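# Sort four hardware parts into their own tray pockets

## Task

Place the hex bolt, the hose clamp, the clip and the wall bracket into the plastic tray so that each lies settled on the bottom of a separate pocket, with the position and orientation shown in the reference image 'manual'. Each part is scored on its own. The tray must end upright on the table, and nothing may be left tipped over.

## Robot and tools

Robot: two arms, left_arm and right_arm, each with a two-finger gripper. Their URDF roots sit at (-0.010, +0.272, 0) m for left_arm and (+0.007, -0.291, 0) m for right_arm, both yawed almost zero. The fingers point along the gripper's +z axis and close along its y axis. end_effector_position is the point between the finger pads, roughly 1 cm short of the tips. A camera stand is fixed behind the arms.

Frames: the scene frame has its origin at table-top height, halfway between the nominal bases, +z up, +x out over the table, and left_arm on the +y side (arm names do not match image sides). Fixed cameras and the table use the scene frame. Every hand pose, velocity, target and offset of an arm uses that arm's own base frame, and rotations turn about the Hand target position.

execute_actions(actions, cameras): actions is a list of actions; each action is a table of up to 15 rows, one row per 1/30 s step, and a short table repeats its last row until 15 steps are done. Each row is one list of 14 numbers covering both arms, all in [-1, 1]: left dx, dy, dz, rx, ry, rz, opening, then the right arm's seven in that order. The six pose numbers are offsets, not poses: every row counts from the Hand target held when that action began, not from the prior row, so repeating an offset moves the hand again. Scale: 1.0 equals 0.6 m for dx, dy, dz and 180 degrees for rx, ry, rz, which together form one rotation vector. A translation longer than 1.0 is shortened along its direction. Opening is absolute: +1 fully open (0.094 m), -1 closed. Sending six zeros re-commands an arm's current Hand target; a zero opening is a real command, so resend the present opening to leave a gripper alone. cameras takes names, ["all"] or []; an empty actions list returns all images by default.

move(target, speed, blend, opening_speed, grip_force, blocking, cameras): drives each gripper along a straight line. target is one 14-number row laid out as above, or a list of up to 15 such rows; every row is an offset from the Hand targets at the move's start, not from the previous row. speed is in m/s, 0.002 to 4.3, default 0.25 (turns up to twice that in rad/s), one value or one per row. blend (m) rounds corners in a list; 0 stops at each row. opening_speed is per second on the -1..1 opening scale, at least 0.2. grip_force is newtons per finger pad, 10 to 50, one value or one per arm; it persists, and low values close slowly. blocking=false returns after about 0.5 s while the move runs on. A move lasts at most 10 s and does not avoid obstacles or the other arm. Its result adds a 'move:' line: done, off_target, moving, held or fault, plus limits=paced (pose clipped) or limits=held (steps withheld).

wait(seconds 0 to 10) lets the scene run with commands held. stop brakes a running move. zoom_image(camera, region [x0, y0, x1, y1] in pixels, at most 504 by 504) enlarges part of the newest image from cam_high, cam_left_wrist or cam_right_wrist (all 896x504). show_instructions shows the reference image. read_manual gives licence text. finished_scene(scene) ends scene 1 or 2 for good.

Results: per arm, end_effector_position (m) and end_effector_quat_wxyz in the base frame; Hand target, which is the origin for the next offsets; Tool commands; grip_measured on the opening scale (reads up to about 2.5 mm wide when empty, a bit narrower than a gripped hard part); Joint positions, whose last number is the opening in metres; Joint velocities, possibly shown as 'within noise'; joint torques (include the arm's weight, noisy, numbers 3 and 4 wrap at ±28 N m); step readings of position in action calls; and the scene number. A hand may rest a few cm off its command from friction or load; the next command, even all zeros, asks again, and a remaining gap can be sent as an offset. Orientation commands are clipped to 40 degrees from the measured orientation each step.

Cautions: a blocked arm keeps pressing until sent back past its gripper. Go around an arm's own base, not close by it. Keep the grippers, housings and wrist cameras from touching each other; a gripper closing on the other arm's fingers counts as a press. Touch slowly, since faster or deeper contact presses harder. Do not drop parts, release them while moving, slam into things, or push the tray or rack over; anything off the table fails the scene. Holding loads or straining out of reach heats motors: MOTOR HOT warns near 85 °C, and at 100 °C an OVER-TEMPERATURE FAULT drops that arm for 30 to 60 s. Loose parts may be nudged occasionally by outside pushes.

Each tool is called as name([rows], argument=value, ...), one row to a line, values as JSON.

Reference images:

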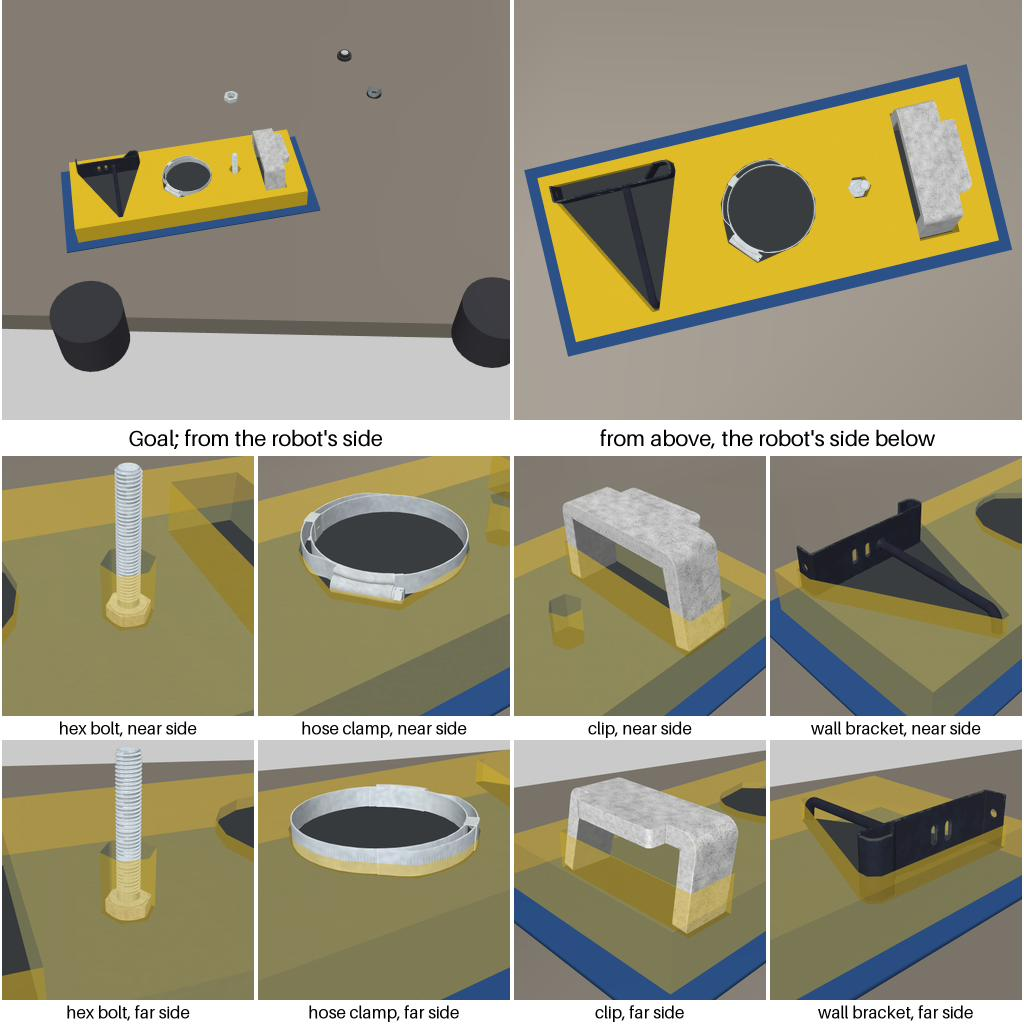

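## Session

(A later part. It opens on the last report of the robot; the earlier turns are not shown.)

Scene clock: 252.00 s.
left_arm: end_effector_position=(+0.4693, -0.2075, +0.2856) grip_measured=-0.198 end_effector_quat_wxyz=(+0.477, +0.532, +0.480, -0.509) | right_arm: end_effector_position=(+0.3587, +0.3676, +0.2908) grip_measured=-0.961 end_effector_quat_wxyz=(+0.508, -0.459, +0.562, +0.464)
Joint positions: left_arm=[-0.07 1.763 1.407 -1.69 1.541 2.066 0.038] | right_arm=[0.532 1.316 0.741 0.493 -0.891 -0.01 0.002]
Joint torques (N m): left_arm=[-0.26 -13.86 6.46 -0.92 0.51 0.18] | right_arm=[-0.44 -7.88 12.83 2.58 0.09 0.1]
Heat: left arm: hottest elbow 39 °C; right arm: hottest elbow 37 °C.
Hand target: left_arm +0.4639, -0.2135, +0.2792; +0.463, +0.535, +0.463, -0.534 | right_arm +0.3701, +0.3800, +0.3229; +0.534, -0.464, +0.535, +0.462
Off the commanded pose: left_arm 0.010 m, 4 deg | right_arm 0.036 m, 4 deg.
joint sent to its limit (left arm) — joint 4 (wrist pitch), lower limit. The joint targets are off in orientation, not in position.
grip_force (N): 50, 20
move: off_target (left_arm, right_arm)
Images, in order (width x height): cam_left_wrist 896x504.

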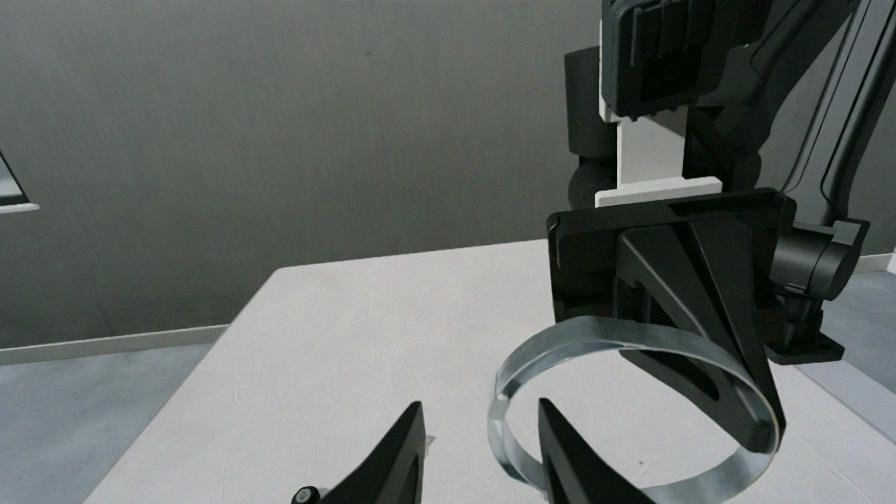

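move([
  [-0.006,-0.003,0.006,0,0,0,-0.99,0,0,0,0,0,0,-1],
], speed=0.06, grip_force=[12,20], cameras=["cam_left_wrist","cam_right_wrist"])

wait(seconds=4, cameras=["cam_left_wrist","cam_right_wrist"])

Scene clock: 261.37 s.
left_arm: end_effector_position=(+0.4670, -0.2103, +0.2841) grip_measured=-0.814 end_effector_quat_wxyz=(+0.475, +0.532, +0.479, -0.511) | right_arm: end_effector_position=(+0.3599, +0.3677, +0.2915) grip_measured=-0.961 end_effector_quat_wxyz=(+0.510, -0.457, +0.563, +0.463)
Joint positions: left_arm=[-0.076 1.763 1.401 -1.69 1.542 2.067 0.009] | right_arm=[0.532 1.316 0.742 0.493 -0.886 -0.009 0.002]
Joint torques (N m): left_arm=[0.32 -14.04 6.35 -1.03 0.52 0.02] | right_arm=[-0.38 -7.94 12.78 2.58 -0.11 0.05]
Heat: left arm: hottest elbow 39 °C; right arm: hottest elbow 39 °C.
Hand target: left_arm +0.4603, -0.2152, +0.2828; +0.463, +0.535, +0.463, -0.534 | right_arm +0.3701, +0.3800, +0.3230; +0.534, -0.464, +0.535, +0.462
Off the commanded pose: left_arm 0.009 m, 3 deg | right_arm 0.035 m, 4 deg.
joint sent to its limit (left arm) — joint 4 (wrist pitch), lower limit. The joint targets are off in orientation, not in position.
grip_force (N): 12, 20
move: off_target (left_arm, right_arm)
Images, in order (width x height): cam_left_wrist 896x504, cam_right_wrist 896x504.

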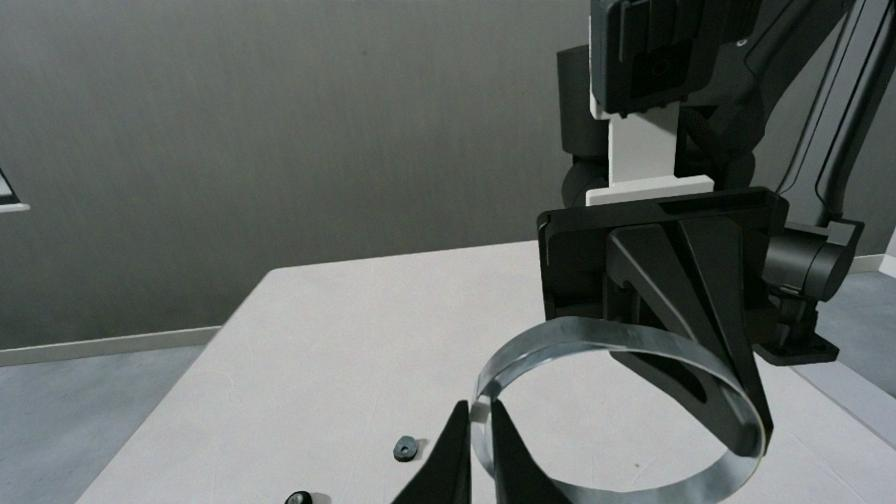

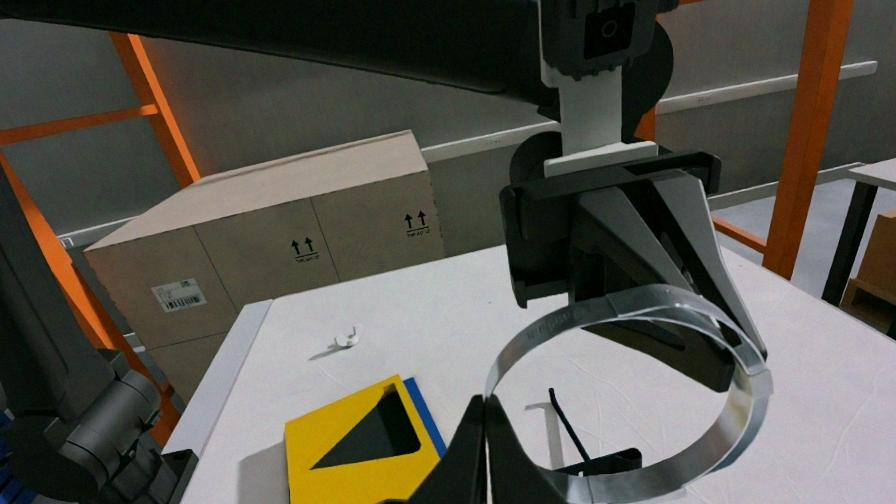

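Scene clock: 265.37 s.
left_arm: end_effector_position=(+0.4670, -0.2103, +0.2841) grip_measured=-0.818 end_effector_quat_wxyz=(+0.476, +0.533, +0.479, -0.511) | right_arm: end_effector_position=(+0.3599, +0.3677, +0.2917) grip_measured=-0.961 end_effector_quat_wxyz=(+0.510, -0.457, +0.563, +0.463)
Joint positions: left_arm=[-0.076 1.763 1.401 -1.69 1.542 2.069 0.009] | right_arm=[0.532 1.316 0.743 0.493 -0.886 -0.007 0.002]
Joint torques (N m): left_arm=[0.15 -14.68 6.39 -1.14 0.54 0] | right_arm=[-0.32 -7.88 12.74 2.58 -0.1 0.07]
Heat: left arm: hottest elbow 39 °C; right arm: hottest elbow 38 °C.
Hand target: left_arm +0.4603, -0.2152, +0.2828; +0.463, +0.535, +0.463, -0.534 | right_arm +0.3701, +0.3800, +0.3231; +0.534, -0.464, +0.535, +0.462
Tool commands: left_gripper/opening=-0.99 right_gripper/opening=-1.0
Off the commanded pose: left_arm 0.009 m, 4 deg | right_arm 0.035 m, 4 deg.
grip_force (N): 12, 20
wait: 4.00 s; at rest by 0.17 s
Images, in order (width x height): cam_left_wrist 896x504, cam_right_wrist 896x504.

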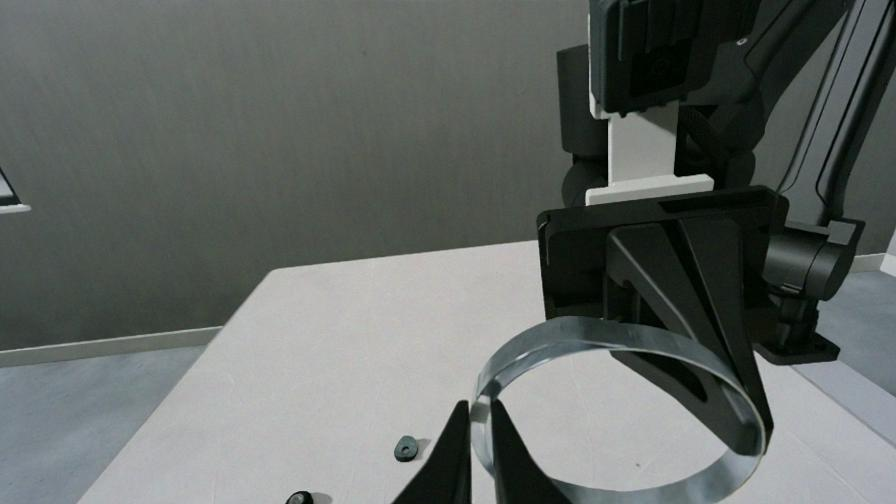

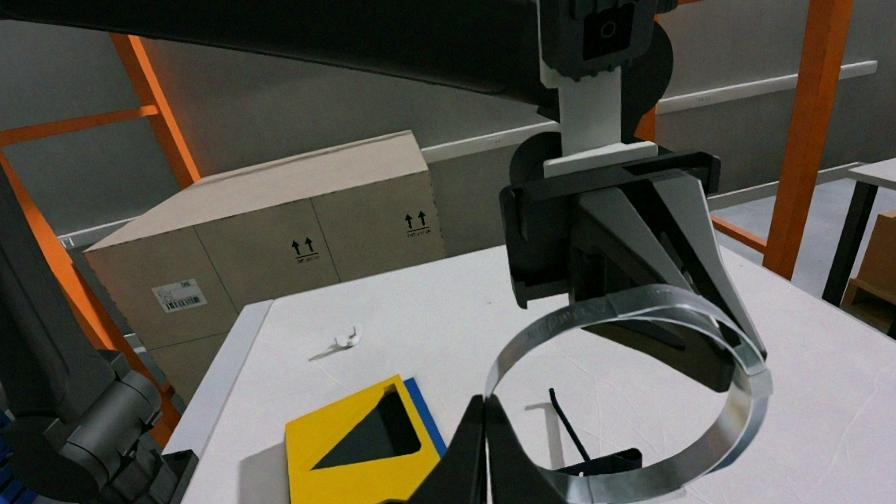

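move([
  [0,0,0,0,0,0,-1,0,0,0,0,0,0,-0.99],
  [0,0,0,0,0,0,-1,0,0,0,0,0,0,-0.5],
  [0,0,0,0,0,0,-1,-0.03,-0.2,0,0,0,0,-0.5],
], speed=0.12, grip_force=[28,20], cameras=["cam_left_wrist","cam_right_wrist"])

Scene clock: 269.17 s.
left_arm: end_effector_position=(+0.4670, -0.2103, +0.2841) grip_measured=-0.857 end_effector_quat_wxyz=(+0.478, +0.534, +0.477, -0.509) | right_arm: end_effector_position=(+0.3532, +0.2652, +0.3193) grip_measured=-0.502 end_effector_quat_wxyz=(+0.529, -0.464, +0.536, +0.467)
Joint positions: left_arm=[-0.076 1.763 1.401 -1.69 1.542 2.078 0.007] | right_arm=[0.275 1.162 0.66 0.491 -1.161 -0.001 0.023]
Joint torques (N m): left_arm=[-0.03 -14.33 6.38 -1.05 0.5 -0.1] | right_arm=[-1.85 -7.88 7.86 1.17 -0.14 -0.04]
Heat: left arm: hottest elbow 39 °C; right arm: hottest elbow 38 °C.
Hand target: left_arm +0.4603, -0.2152, +0.2828; +0.463, +0.535, +0.463, -0.534 | right_arm +0.3521, +0.2600, +0.3228; +0.533, -0.464, +0.535, +0.462
Off the commanded pose: left_arm 0.008 m, 4 deg | right_arm 0.006 m, 1 deg.
joint sent to its limit (left arm) — joint 4 (wrist pitch), lower limit. The joint targets are off in orientation, not in position.
grip_force (N): 28, 20
move: off_target (left_arm); target 2's new opening was sent with right_arm's hand 0.034 m and 4 deg from that target
Images, in order (width x height): cam_left_wrist 896x504, cam_right_wrist 896x504.

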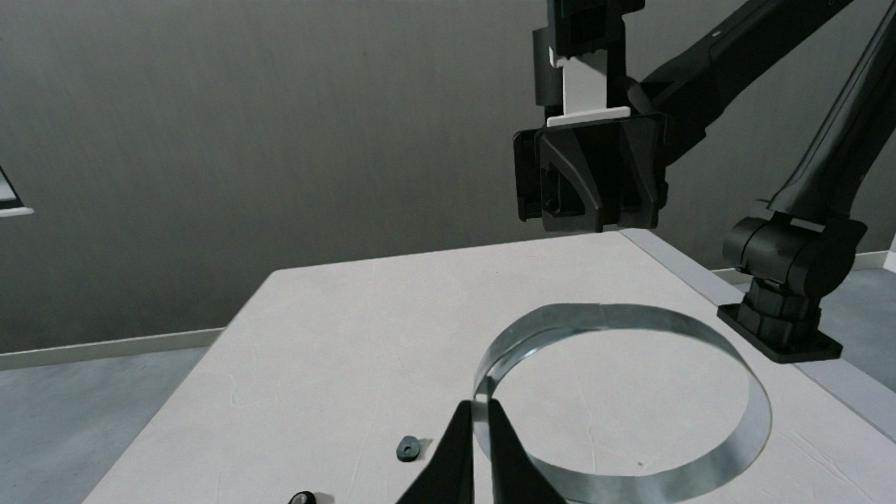

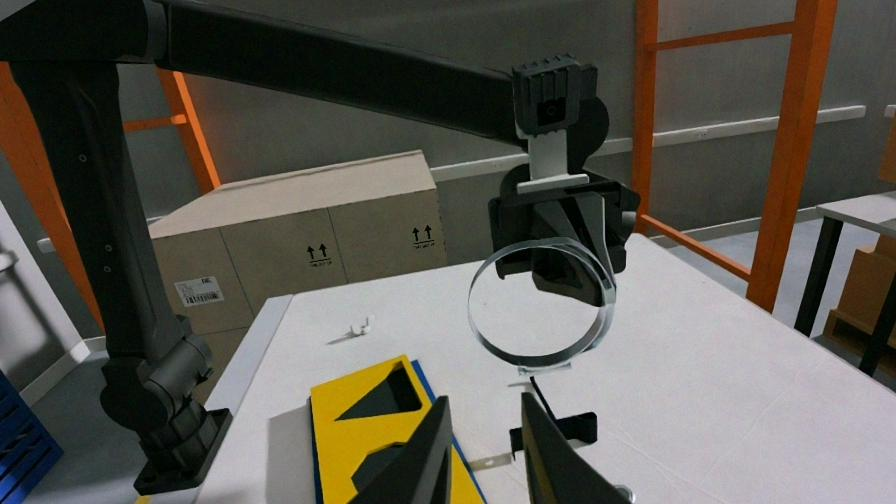

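move([
  [-0.067,0.16,0.03,0.495,-0.07,0,-1,0,-0.15,0,0,0,0,-0.5],
  [-0.262,0.247,-0.06,0.452,0.287,0.349,-1,0,-0.3,0,0,0,0,-0.5],
], speed=0.22, cameras=["cam_left_wrist"])

Scene clock: 277.90 s.
left_arm: end_effector_position=(+0.3031, -0.0718, +0.2485) grip_measured=-0.857 end_effector_quat_wxyz=(-0.007, +0.162, +0.987, -0.001) | right_arm: end_effector_position=(+0.3555, +0.0845, +0.3193) grip_measured=-0.502 end_effector_quat_wxyz=(+0.556, -0.432, +0.560, +0.437)
Joint positions: left_arm=[-0.23 1.16 1.138 -1.562 0.002 0.096 0.007] | right_arm=[-0.261 1.104 0.618 0.467 -1.585 -0.01 0.023]
Joint torques (N m): left_arm=[2.26 -6.77 7.36 0.75 -0.16 -0.16] | right_arm=[-1.9 -6.83 7.69 1.32 -0.17 0.08]
Heat: left arm: hottest elbow 39 °C; right arm: hottest elbow 37 °C.
Hand target: left_arm +0.3031, -0.0671, +0.2469; +0.000, +0.148, +0.989, +0.000 | right_arm +0.3521, +0.0800, +0.3229; +0.534, -0.464, +0.535, +0.462
Off the commanded pose: left_arm 0.005 m, 2 deg | right_arm 0.007 m, 6 deg.
joint sent to its limit (right arm) — joint 5 (wrist yaw), lower limit. The joint targets are off in orientation, not in position.
grip_force (N): 28, 20
move: off_target (right_arm)
Images, in order (width x height): cam_left_wrist 896x504.

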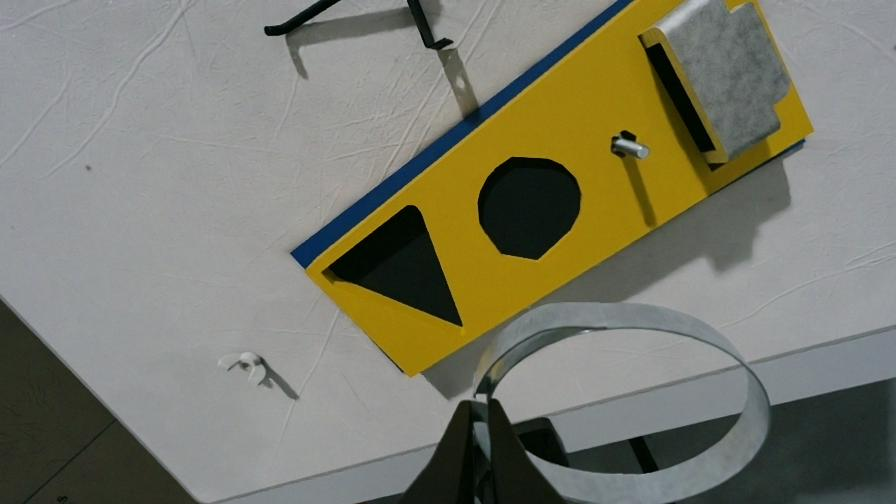

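zoom_image(camera="cam_left_wrist", region=[400, 284, 800, 504])

Scaled by 1.260 from the camera's 896x504 image, which has a finer 1280x720 frame.

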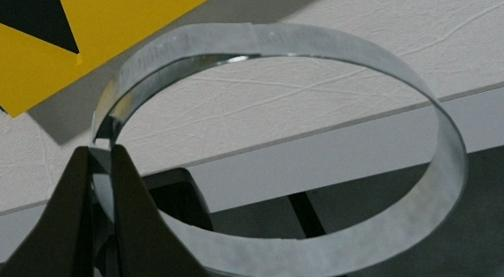

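wait(seconds=0.1, cameras=["cam_right_wrist"])

zoom_image(camera="cam_right_wrist", region=[300, 200, 700, 424])

Scene clock: 280.37 s.
left_arm: end_effector_position=(+0.3031, -0.0718, +0.2485) grip_measured=-0.857 end_effector_quat_wxyz=(-0.007, +0.162, +0.987, -0.001) | right_arm: end_effector_position=(+0.3555, +0.0845, +0.3193) grip_measured=-0.502 end_effector_quat_wxyz=(+0.556, -0.432, +0.560, +0.437)
Joint positions: left_arm=[-0.23 1.16 1.138 -1.562 0.002 0.095 0.007] | right_arm=[-0.261 1.104 0.618 0.467 -1.585 -0.01 0.023]
Joint torques (N m): left_arm=[2.73 -6.89 7.42 0.85 -0.18 -0.18] | right_arm=[-1.85 -6.77 7.68 1.33 -0.17 0.08]
Heat: left arm: hottest elbow 39 °C; right arm: hottest elbow 37 °C.
Hand target: left_arm +0.3031, -0.0671, +0.2469; +0.000, +0.148, +0.989, +0.000 | right_arm +0.3521, +0.0800, +0.3229; +0.534, -0.464, +0.535, +0.462
Tool commands: left_gripper/opening=-1.0 right_gripper/opening=-0.5
Off the commanded pose: left_arm 0.005 m, 2 deg | right_arm 0.007 m, 6 deg.
grip_force (N): 28, 20
wait: 0.10 s; at rest from the start
Images, in order (width x height): cam_right_wrist 896x504.

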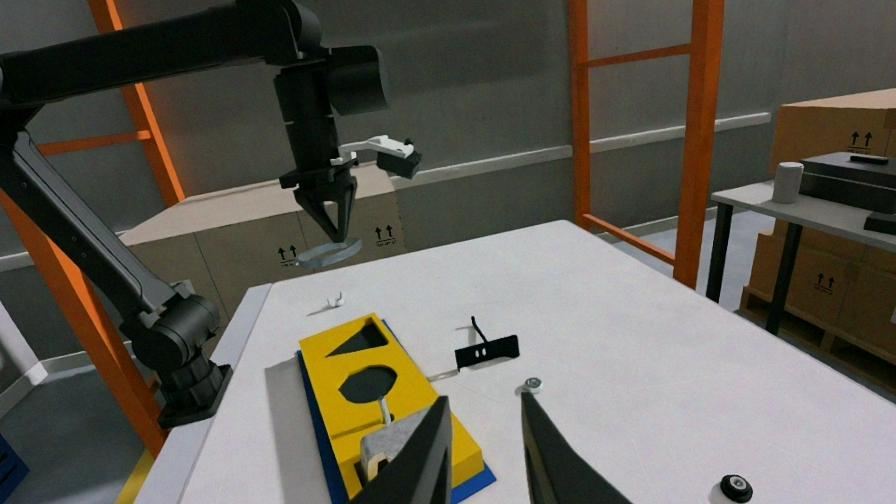

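Scaled by 1.260 from the camera's 896x504 image, which has a finer 1280x720 frame.

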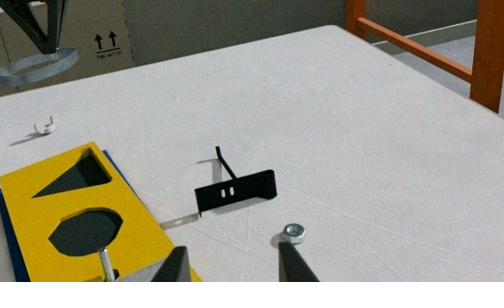

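move([
  [0.006,0.006,-0.2,0,0,-0.0556,-1,0,0,0,0,0,0,-0.5],
  [0.006,0.006,-0.312,0,0,-0.0556,-1,0,0,0,0,0,0,-0.5],
], speed=0.15, cameras=["cam_left_wrist"])

zoom_image(camera="cam_left_wrist", region=[400, 204, 800, 504])

Scene clock: 283.27 s.
left_arm: end_effector_position=(+0.3070, -0.0683, +0.0677) grip_measured=-0.857 end_effector_quat_wxyz=(+0.005, +0.234, +0.972, +0.000) | right_arm: end_effector_position=(+0.3555, +0.0845, +0.3193) grip_measured=-0.502 end_effector_quat_wxyz=(+0.556, -0.432, +0.560, +0.437)
Joint positions: left_arm=[-0.217 1.298 0.753 -1.016 0 0.254 0.007] | right_arm=[-0.261 1.104 0.618 0.467 -1.585 -0.01 0.023]
Joint torques (N m): left_arm=[2.32 -5.36 6.56 0.91 -0.09 0.09] | right_arm=[-1.96 -6.77 7.65 1.33 -0.17 0.08]
Heat: left arm: hottest elbow 39 °C; right arm: hottest elbow 36 °C.
Hand target: left_arm +0.3067, -0.0634, +0.0596; +0.000, +0.234, +0.972, +0.000 | right_arm +0.3521, +0.0800, +0.3229; +0.534, -0.464, +0.535, +0.462
Off the commanded pose: left_arm 0.009 m, 1 deg | right_arm 0.007 m, 6 deg.
joint sent to its limit (right arm) — joint 5 (wrist yaw), lower limit. The joint targets are off in orientation, not in position.
grip_force (N): 28, 20
move: off_target (right_arm)
Images, in order (width x height): cam_left_wrist 896x504.

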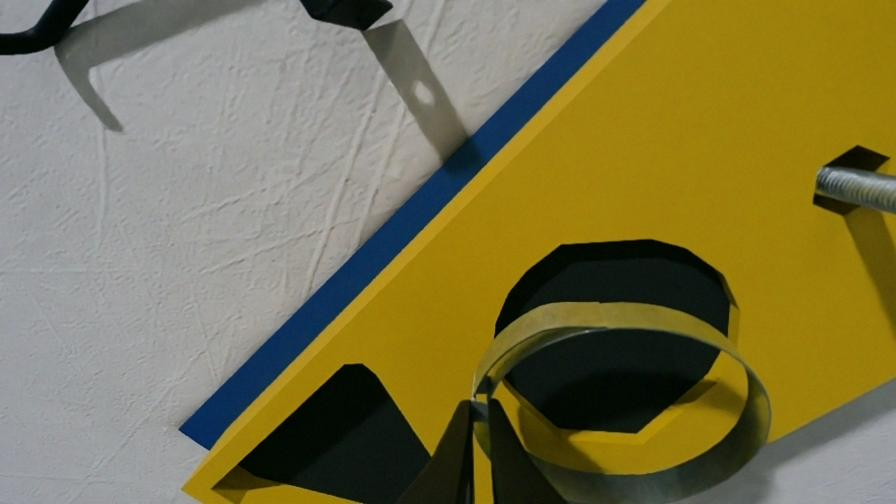

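Scaled by 1.260 from the camera's 896x504 image, which has a finer 1280x720 frame.

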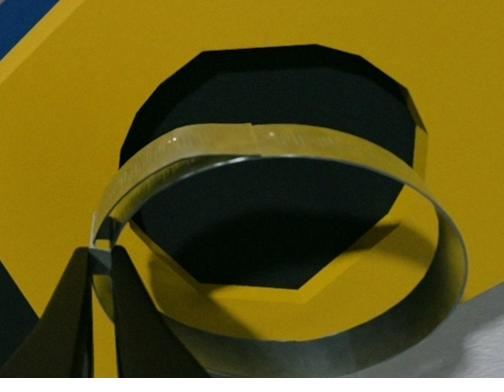

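move([
  [0.005,-0.010,-0.026,0,0,0,-1,0,0,0,0,0,0,-0.5],
], speed=0.06, cameras=["cam_left_wrist"])

zoom_image(camera="cam_left_wrist", region=[400, 204, 800, 504])

Scene clock: 285.07 s.
left_arm: end_effector_position=(+0.3116, -0.0693, +0.0538) grip_measured=-0.857 end_effector_quat_wxyz=(+0.006, +0.234, +0.972, +0.000) | right_arm: end_effector_position=(+0.3555, +0.0845, +0.3193) grip_measured=-0.502 end_effector_quat_wxyz=(+0.556, -0.432, +0.560, +0.437)
Joint positions: left_arm=[-0.217 1.335 0.744 -0.968 0 0.255 0.007] | right_arm=[-0.261 1.104 0.618 0.467 -1.585 -0.01 0.023]
Joint torques (N m): left_arm=[0.97 -6.07 6.13 0.9 -0.08 -0.08] | right_arm=[-1.96 -6.77 7.66 1.32 -0.17 0.08]
Heat: left arm: hottest elbow 39 °C; right arm: hottest elbow 36 °C.
Hand target: left_arm +0.3097, -0.0694, +0.0440; +0.000, +0.234, +0.972, +0.000 | right_arm +0.3521, +0.0800, +0.3229; +0.534, -0.464, +0.535, +0.462
Off the commanded pose: left_arm 0.010 m, 1 deg | right_arm 0.007 m, 6 deg.
joint sent to its limit (right arm) — joint 5 (wrist yaw), lower limit. The joint targets are off in orientation, not in position.
grip_force (N): 28, 20
move: off_target (right_arm)
Images, in order (width x height): cam_left_wrist 896x504.

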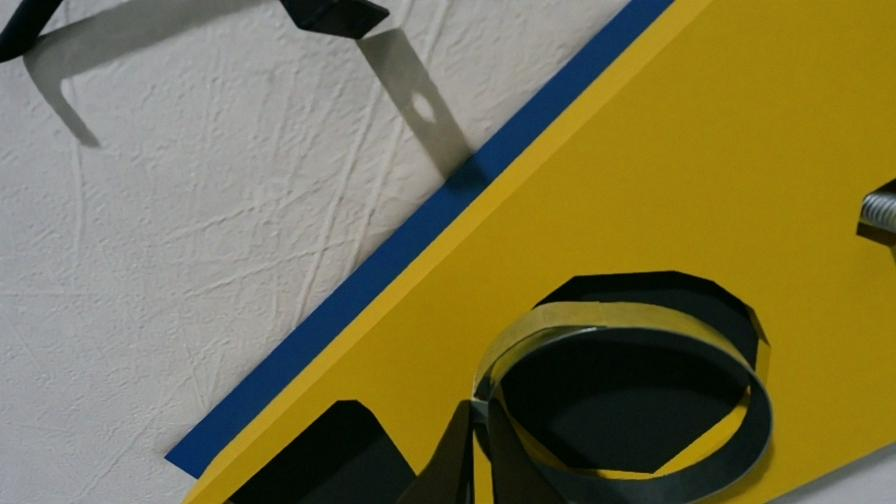

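Scaled by 1.260 from the camera's 896x504 image, which has a finer 1280x720 frame.

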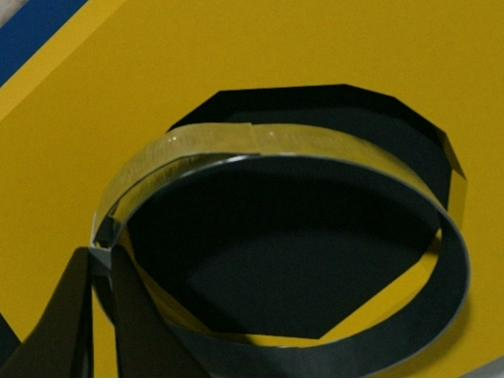

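move([
  [0.000,-0.0127,0,0,0,0,-1,0,0,0,0,0,0,-0.5],
  [0.000,-0.0127,-0.017,0,0,0,-1,0,0,0,0,0,0,-0.5],
], speed=0.06, cameras=["cam_left_wrist"])

zoom_image(camera="cam_left_wrist", region=[400, 204, 800, 504])

Scene clock: 287.90 s.
left_arm: end_effector_position=(+0.3163, -0.0739, +0.0522) grip_measured=-0.857 end_effector_quat_wxyz=(+0.015, +0.234, +0.972, +0.000) | right_arm: end_effector_position=(+0.3555, +0.0845, +0.3193) grip_measured=-0.502 end_effector_quat_wxyz=(+0.556, -0.432, +0.560, +0.437)
Joint positions: left_arm=[-0.228 1.341 0.744 -0.944 0 0.245 0.007] | right_arm=[-0.261 1.104 0.618 0.467 -1.585 -0.01 0.023]
Joint torques (N m): left_arm=[-0.03 -4.84 5.42 1.39 -0.08 -0.16] | right_arm=[-1.96 -6.83 7.66 1.35 -0.17 0.07]
Heat: left arm: hottest elbow 38 °C; right arm: hottest elbow 36 °C.
Hand target: left_arm +0.3097, -0.0771, +0.0338; +0.000, +0.234, +0.972, +0.000 | right_arm +0.3521, +0.0800, +0.3229; +0.534, -0.464, +0.535, +0.462
Off the commanded pose: left_arm 0.020 m, 2 deg | right_arm 0.007 m, 6 deg.
joint sent to its limit (right arm) — joint 5 (wrist yaw), lower limit. The joint targets are off in orientation, not in position.
grip_force (N): 28, 20
move: off_target (left_arm, right_arm)
Images, in order (width x height): cam_left_wrist 896x504.

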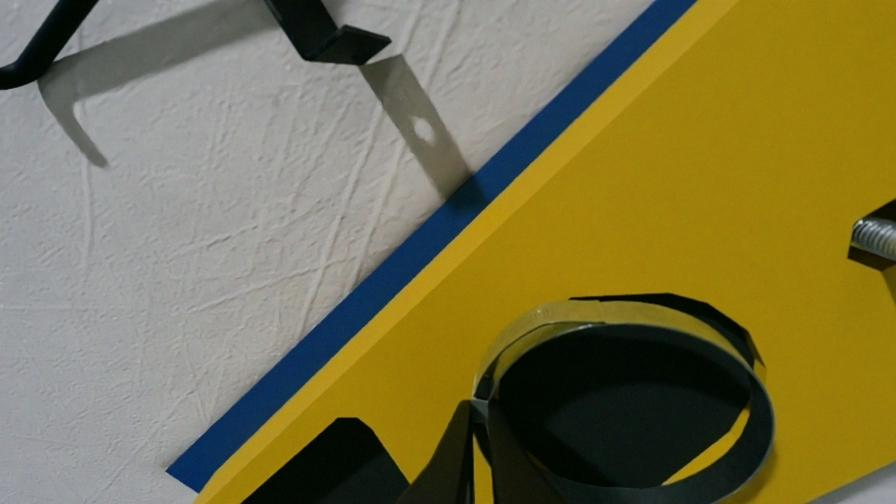

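Scaled by 1.260 from the camera's 896x504 image, which has a finer 1280x720 frame.

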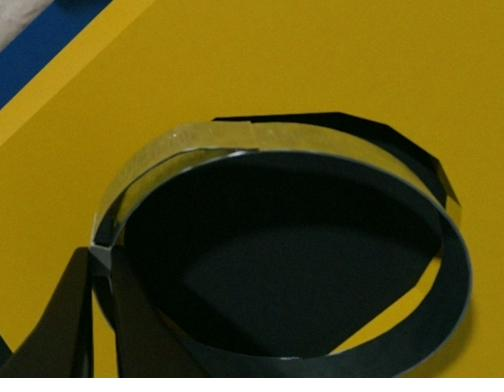

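move([
  [-0.003,-0.011,0.022,0,0,0,-1,0,0,0,0,0,0,-0.5],
  [-0.003,-0.013,-0.006,0,0,0,-1,0,0,0,0,0,0,-0.5],
], speed=0.06, cameras=["cam_left_wrist"])

zoom_image(camera="cam_left_wrist", region=[400, 204, 800, 504])

Scene clock: 289.87 s.
left_arm: end_effector_position=(+0.3173, -0.0819, +0.0518) grip_measured=-0.857 end_effector_quat_wxyz=(+0.020, +0.234, +0.972, +0.001) | right_arm: end_effector_position=(+0.3555, +0.0845, +0.3193) grip_measured=-0.502 end_effector_quat_wxyz=(+0.556, -0.432, +0.560, +0.437)
Joint positions: left_arm=[-0.253 1.342 0.744 -0.932 -0.003 0.22 0.007] | right_arm=[-0.261 1.104 0.618 0.467 -1.585 -0.01 0.023]
Joint torques (N m): left_arm=[-0.15 -4.31 5.15 1.2 0.01 -0.15] | right_arm=[-1.9 -6.83 7.68 1.33 -0.17 0.08]
Heat: left arm: hottest elbow 38 °C; right arm: hottest elbow 36 °C.
Hand target: left_arm +0.3079, -0.0848, +0.0302; +0.000, +0.234, +0.972, +0.000 | right_arm +0.3521, +0.0800, +0.3229; +0.534, -0.464, +0.535, +0.462
Off the commanded pose: left_arm 0.024 m, 2 deg | right_arm 0.007 m, 6 deg.
joint sent to its limit (right arm) — joint 5 (wrist yaw), lower limit. The joint targets are off in orientation, not in position.
grip_force (N): 28, 20
move: off_target (left_arm, right_arm)
Images, in order (width x height): cam_left_wrist 896x504.

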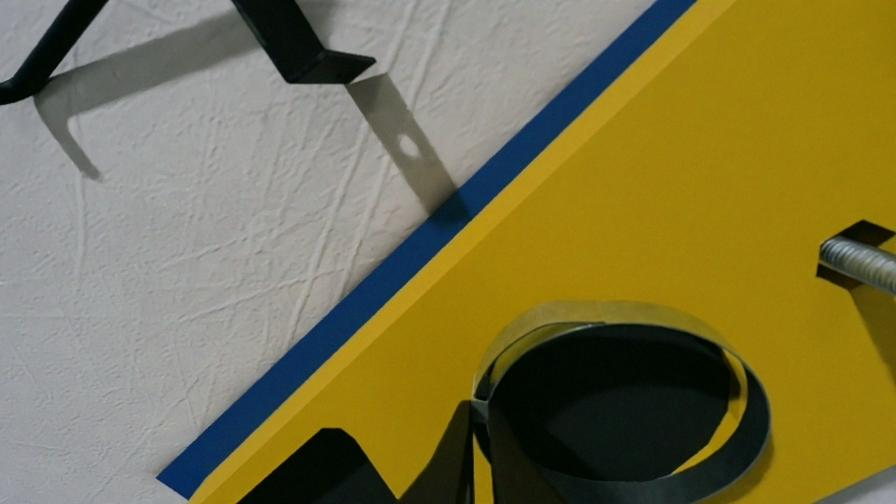

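Scaled by 1.260 from the camera's 896x504 image, which has a finer 1280x720 frame.

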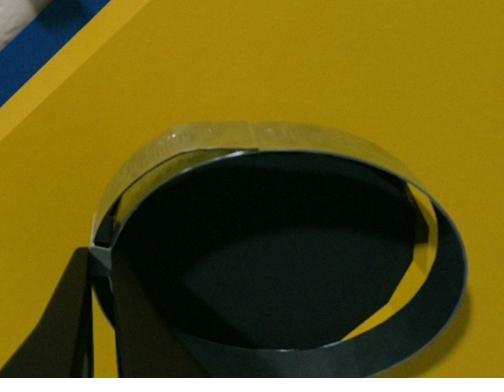

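move([
  [-0.002,0.011,0.035,0,0,0,-1,0,0,0,0,0,0,-0.5],
  [-0.006,0.009,0.01,0,0,0,-1,0,0,0,0,0,0,-0.5],
], speed=0.06, cameras=["cam_left_wrist"])

zoom_image(camera="cam_left_wrist", region=[400, 204, 800, 504])

Scene clock: 291.73 s.
left_arm: end_effector_position=(+0.3125, -0.0807, +0.0515) grip_measured=-0.857 end_effector_quat_wxyz=(+0.012, +0.234, +0.972, +0.001) | right_arm: end_effector_position=(+0.3555, +0.0845, +0.3193) grip_measured=-0.502 end_effector_quat_wxyz=(+0.556, -0.432, +0.560, +0.437)
Joint positions: left_arm=[-0.253 1.341 0.742 -0.949 -0.003 0.219 0.007] | right_arm=[-0.261 1.104 0.618 0.467 -1.585 -0.01 0.023]
Joint torques (N m): left_arm=[0.79 -5.77 4.98 1.1 0.02 -0.06] | right_arm=[-1.9 -6.65 7.65 1.35 -0.17 0.08]
Heat: left arm: hottest elbow 38 °C; right arm: hottest elbow 36 °C.
Hand target: left_arm +0.3043, -0.0794, +0.0363; +0.000, +0.234, +0.972, +0.000 | right_arm +0.3521, +0.0800, +0.3229; +0.534, -0.464, +0.535, +0.462
Off the commanded pose: left_arm 0.017 m, 1 deg | right_arm 0.007 m, 6 deg.
joint sent to its limit (right arm) — joint 5 (wrist yaw), lower limit. The joint targets are off in orientation, not in position.
grip_force (N): 28, 20
move: off_target (left_arm, right_arm)
Images, in order (width x height): cam_left_wrist 896x504.

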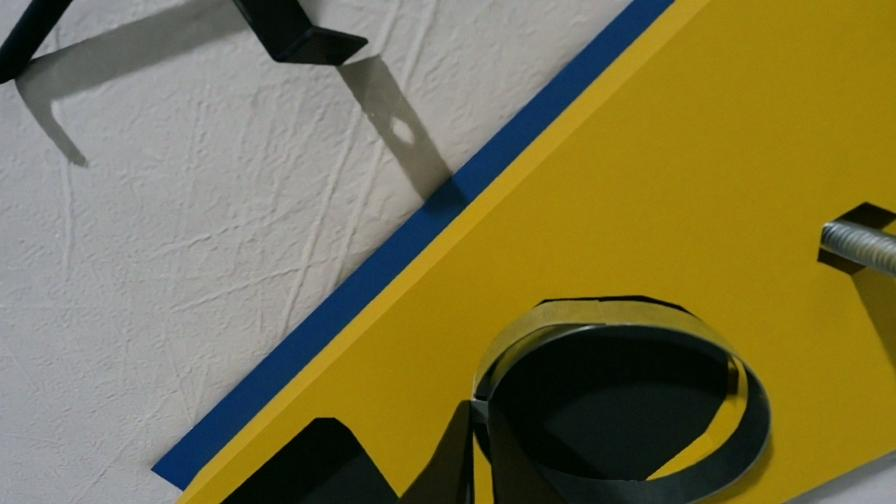

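Scaled by 1.260 from the camera's 896x504 image, which has a finer 1280x720 frame.

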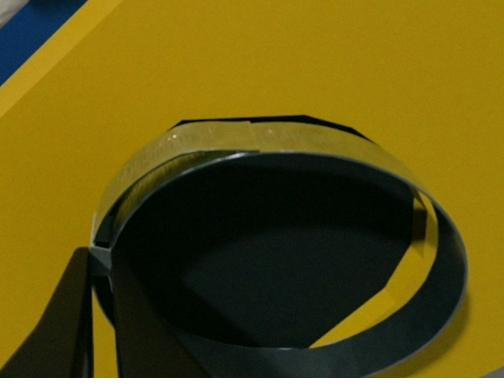

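move([
  [0.001,0.0065,0.0,0,0,0,-1,0,0,0,0,0,0,-0.5],
  [-0.001,0.0065,-0.02,0,0,0,-1,0,0,0,0,0,0,-0.5],
], speed=0.05, cameras=["cam_left_wrist"])

zoom_image(camera="cam_left_wrist", region=[400, 204, 800, 504])

Scene clock: 293.40 s.
left_arm: end_effector_position=(+0.3119, -0.0805, +0.0503) grip_measured=-0.857 end_effector_quat_wxyz=(+0.018, +0.234, +0.972, +0.001) | right_arm: end_effector_position=(+0.3555, +0.0845, +0.3193) grip_measured=-0.502 end_effector_quat_wxyz=(+0.556, -0.432, +0.560, +0.437)
Joint positions: left_arm=[-0.253 1.332 0.73 -0.932 -0.003 0.219 0.007] | right_arm=[-0.261 1.104 0.618 0.467 -1.585 -0.01 0.023]
Joint torques (N m): left_arm=[2.08 -3.72 4.34 1.83 0.02 0.04] | right_arm=[-1.9 -6.77 7.66 1.32 -0.17 0.08]
Heat: left arm: hottest elbow 38 °C; right arm: hottest elbow 36 °C.
Hand target: left_arm +0.3037, -0.0755, +0.0243; +0.000, +0.234, +0.972, +0.000 | right_arm +0.3521, +0.0800, +0.3229; +0.534, -0.464, +0.535, +0.462
Off the commanded pose: left_arm 0.028 m, 2 deg | right_arm 0.007 m, 6 deg.
joint sent to its limit (right arm) — joint 5 (wrist yaw), lower limit. The joint targets are off in orientation, not in position.
grip_force (N): 28, 20
move: off_target (left_arm, right_arm)
Images, in order (width x height): cam_left_wrist 896x504.

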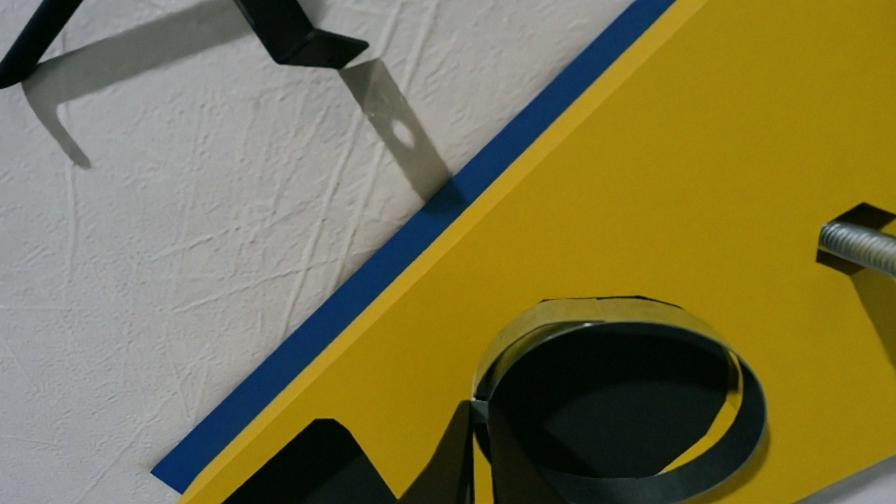

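Scaled by 1.260 from the camera's 896x504 image, which has a finer 1280x720 frame.

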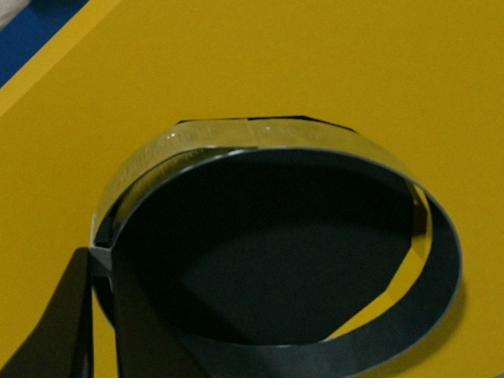

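move([
  [0.012,0,0.035,0,0,0,-1,0,0,0,0,0,0,-0.5],
  [0.012,0,0.035,0,0,0,-0.6,0,0,0,0,0,0,-0.5],
  [-0.05,-0.06,0.3,0,0,0,-0.6,0,0,0,0,0,0,-0.5],
], speed=0.12, cameras=["cam_left_wrist"])

zoom_image(camera="cam_left_wrist", region=[400, 104, 700, 324])

Scene clock: 297.17 s.
left_arm: end_effector_position=(+0.2633, -0.1030, +0.1838) grip_measured=-0.603 end_effector_quat_wxyz=(-0.021, +0.235, +0.972, +0.003) | right_arm: end_effector_position=(+0.3555, +0.0845, +0.3193) grip_measured=-0.502 end_effector_quat_wxyz=(+0.556, -0.432, +0.560, +0.437)
Joint positions: left_arm=[-0.371 1.119 0.936 -1.43 0 0.102 0.019] | right_arm=[-0.261 1.104 0.618 0.467 -1.585 -0.01 0.023]
Joint torques (N m): left_arm=[0.21 -5.6 12.29 -0.5 -0.07 -0.14] | right_arm=[-1.9 -6.83 7.66 1.32 -0.17 0.08]
Heat: left arm: hottest elbow 38 °C; right arm: hottest elbow 36 °C.
Hand target: left_arm +0.2737, -0.1116, +0.2043; +0.000, +0.234, +0.972, +0.000 | right_arm +0.3521, +0.0800, +0.3229; +0.534, -0.464, +0.535, +0.462
Off the commanded pose: left_arm 0.024 m, 2 deg | right_arm 0.007 m, 6 deg.
joint sent to its limit (right arm) — joint 5 (wrist yaw), lower limit. The joint targets are off in orientation, not in position.
grip_force (N): 28, 20
move: off_target (left_arm, right_arm)
Images, in order (width x height): cam_left_wrist 896x504.

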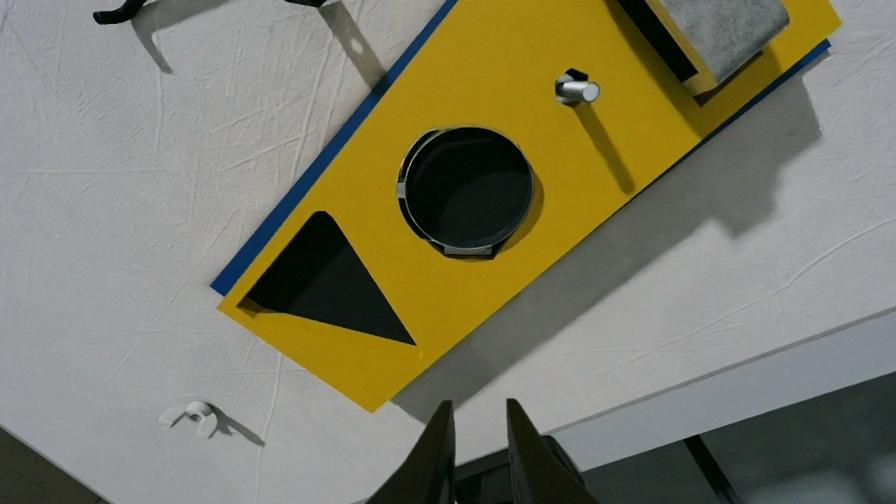

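Scaled by 1.680 from the camera's 896x504 image, which has a finer 1280x720 frame.

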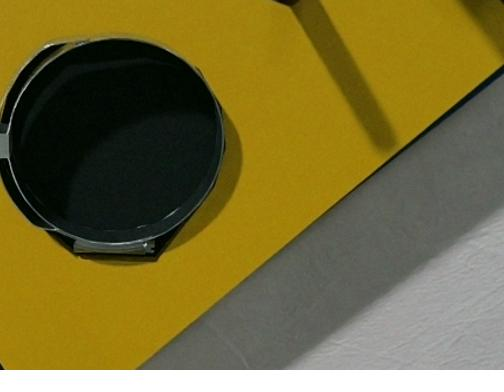

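zoom_image(camera="cam_left_wrist", region=[380, 110, 560, 280])

Scaled by 2.800 from the camera's 896x504 image, which has a finer 1280x720 frame.

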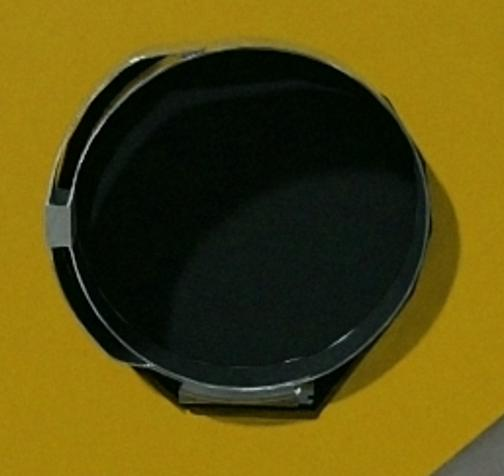

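move([
  [0.025,0.015,-0.15,0,0,0,-1,0,0,0,0,0,0,-0.5],
  [0.025,0.015,-0.272,0,0,0,-1,0,0,0,0,0,0,-0.5],
], speed=0.12, grip_force=[50,20], cameras=["cam_left_wrist"])

Scene clock: 300.47 s.
left_arm: end_effector_position=(+0.2895, -0.1074, +0.0497) grip_measured=-0.974 end_effector_quat_wxyz=(+0.006, +0.233, +0.972, -0.001) | right_arm: end_effector_position=(+0.3555, +0.0845, +0.3193) grip_measured=-0.502 end_effector_quat_wxyz=(+0.556, -0.432, +0.560, +0.437)
Joint positions: left_arm=[-0.354 1.313 0.71 -0.956 0 0.117 0.001] | right_arm=[-0.261 1.104 0.618 0.467 -1.585 -0.01 0.023]
Joint torques (N m): left_arm=[2.26 -5.3 6.34 0.69 -0.07 0.08] | right_arm=[-1.85 -6.77 7.66 1.33 -0.17 0.08]
Heat: left arm: hottest elbow 38 °C; right arm: hottest elbow 35 °C.
Hand target: left_arm +0.2886, -0.1025, +0.0411; +0.000, +0.234, +0.972, +0.000 | right_arm +0.3521, +0.0800, +0.3229; +0.534, -0.464, +0.535, +0.462
Off the commanded pose: left_arm 0.010 m, 1 deg | right_arm 0.007 m, 6 deg.
joint sent to its limit (right arm) — joint 5 (wrist yaw), lower limit. The joint targets are off in orientation, not in position.
grip_force (N): 50, 20
move: off_target (right_arm)
Images, in order (width x height): cam_left_wrist 896x504.

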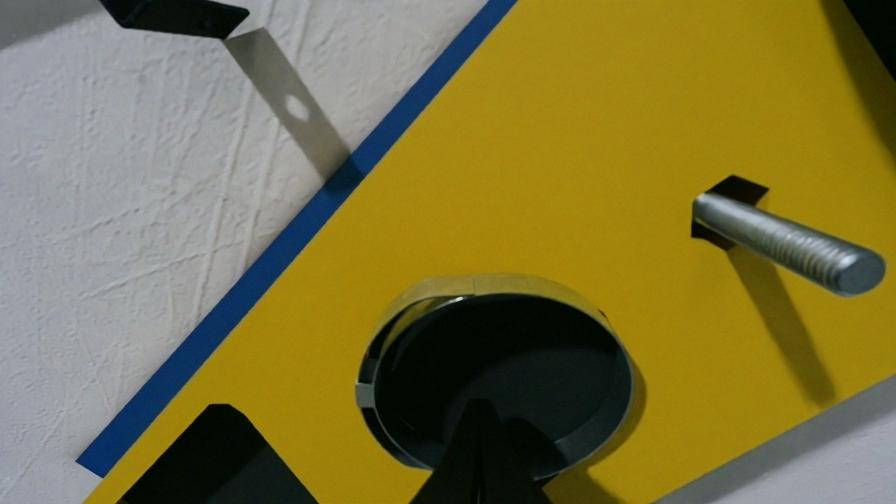

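move([
  [-0.032,0.0165,0.004,0,0,0,-1,0,0,0,0,0,0,-0.5],
], speed=0.04, cameras=["cam_left_wrist"])

zoom_image(camera="cam_left_wrist", region=[300, 204, 700, 504])

Scene clock: 301.60 s.
left_arm: end_effector_position=(+0.2727, -0.0984, +0.0448) grip_measured=-0.974 end_effector_quat_wxyz=(+0.001, +0.233, +0.972, +0.000) | right_arm: end_effector_position=(+0.3555, +0.0845, +0.3193) grip_measured=-0.502 end_effector_quat_wxyz=(+0.556, -0.432, +0.560, +0.437)
Joint positions: left_arm=[-0.345 1.277 0.663 -0.955 0 0.126 0.001] | right_arm=[-0.261 1.104 0.618 0.467 -1.585 -0.01 0.023]
Joint torques (N m): left_arm=[2.67 -6.71 6 0.24 -0.1 0.06] | right_arm=[-1.96 -6.77 7.68 1.33 -0.17 0.08]
Heat: left arm: hottest elbow 38 °C; right arm: hottest elbow 35 °C.
Hand target: left_arm +0.2694, -0.0926, +0.0434; +0.000, +0.234, +0.972, +0.000 | right_arm +0.3521, +0.0800, +0.3229; +0.534, -0.464, +0.535, +0.462
Off the commanded pose: left_arm 0.007 m, 0 deg | right_arm 0.007 m, 6 deg.
joint sent to its limit (right arm) — joint 5 (wrist yaw), lower limit. The joint targets are off in orientation, not in position.
grip_force (N): 50, 20
move: off_target (right_arm)
Images, in order (width x height): cam_left_wrist 896x504.

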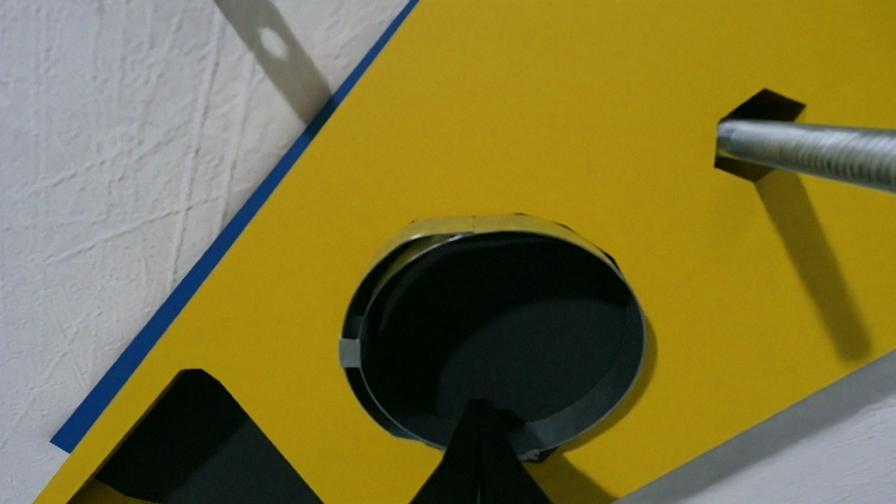

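Scaled by 1.260 from the camera's 896x504 image, which has a finer 1280x720 frame.

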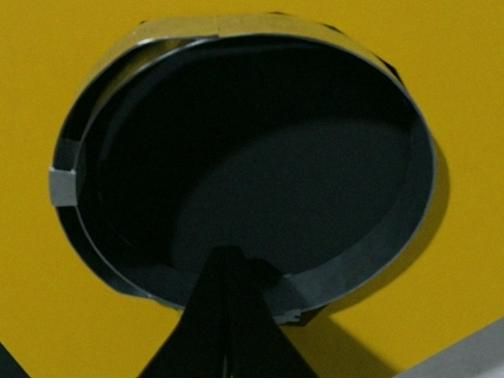

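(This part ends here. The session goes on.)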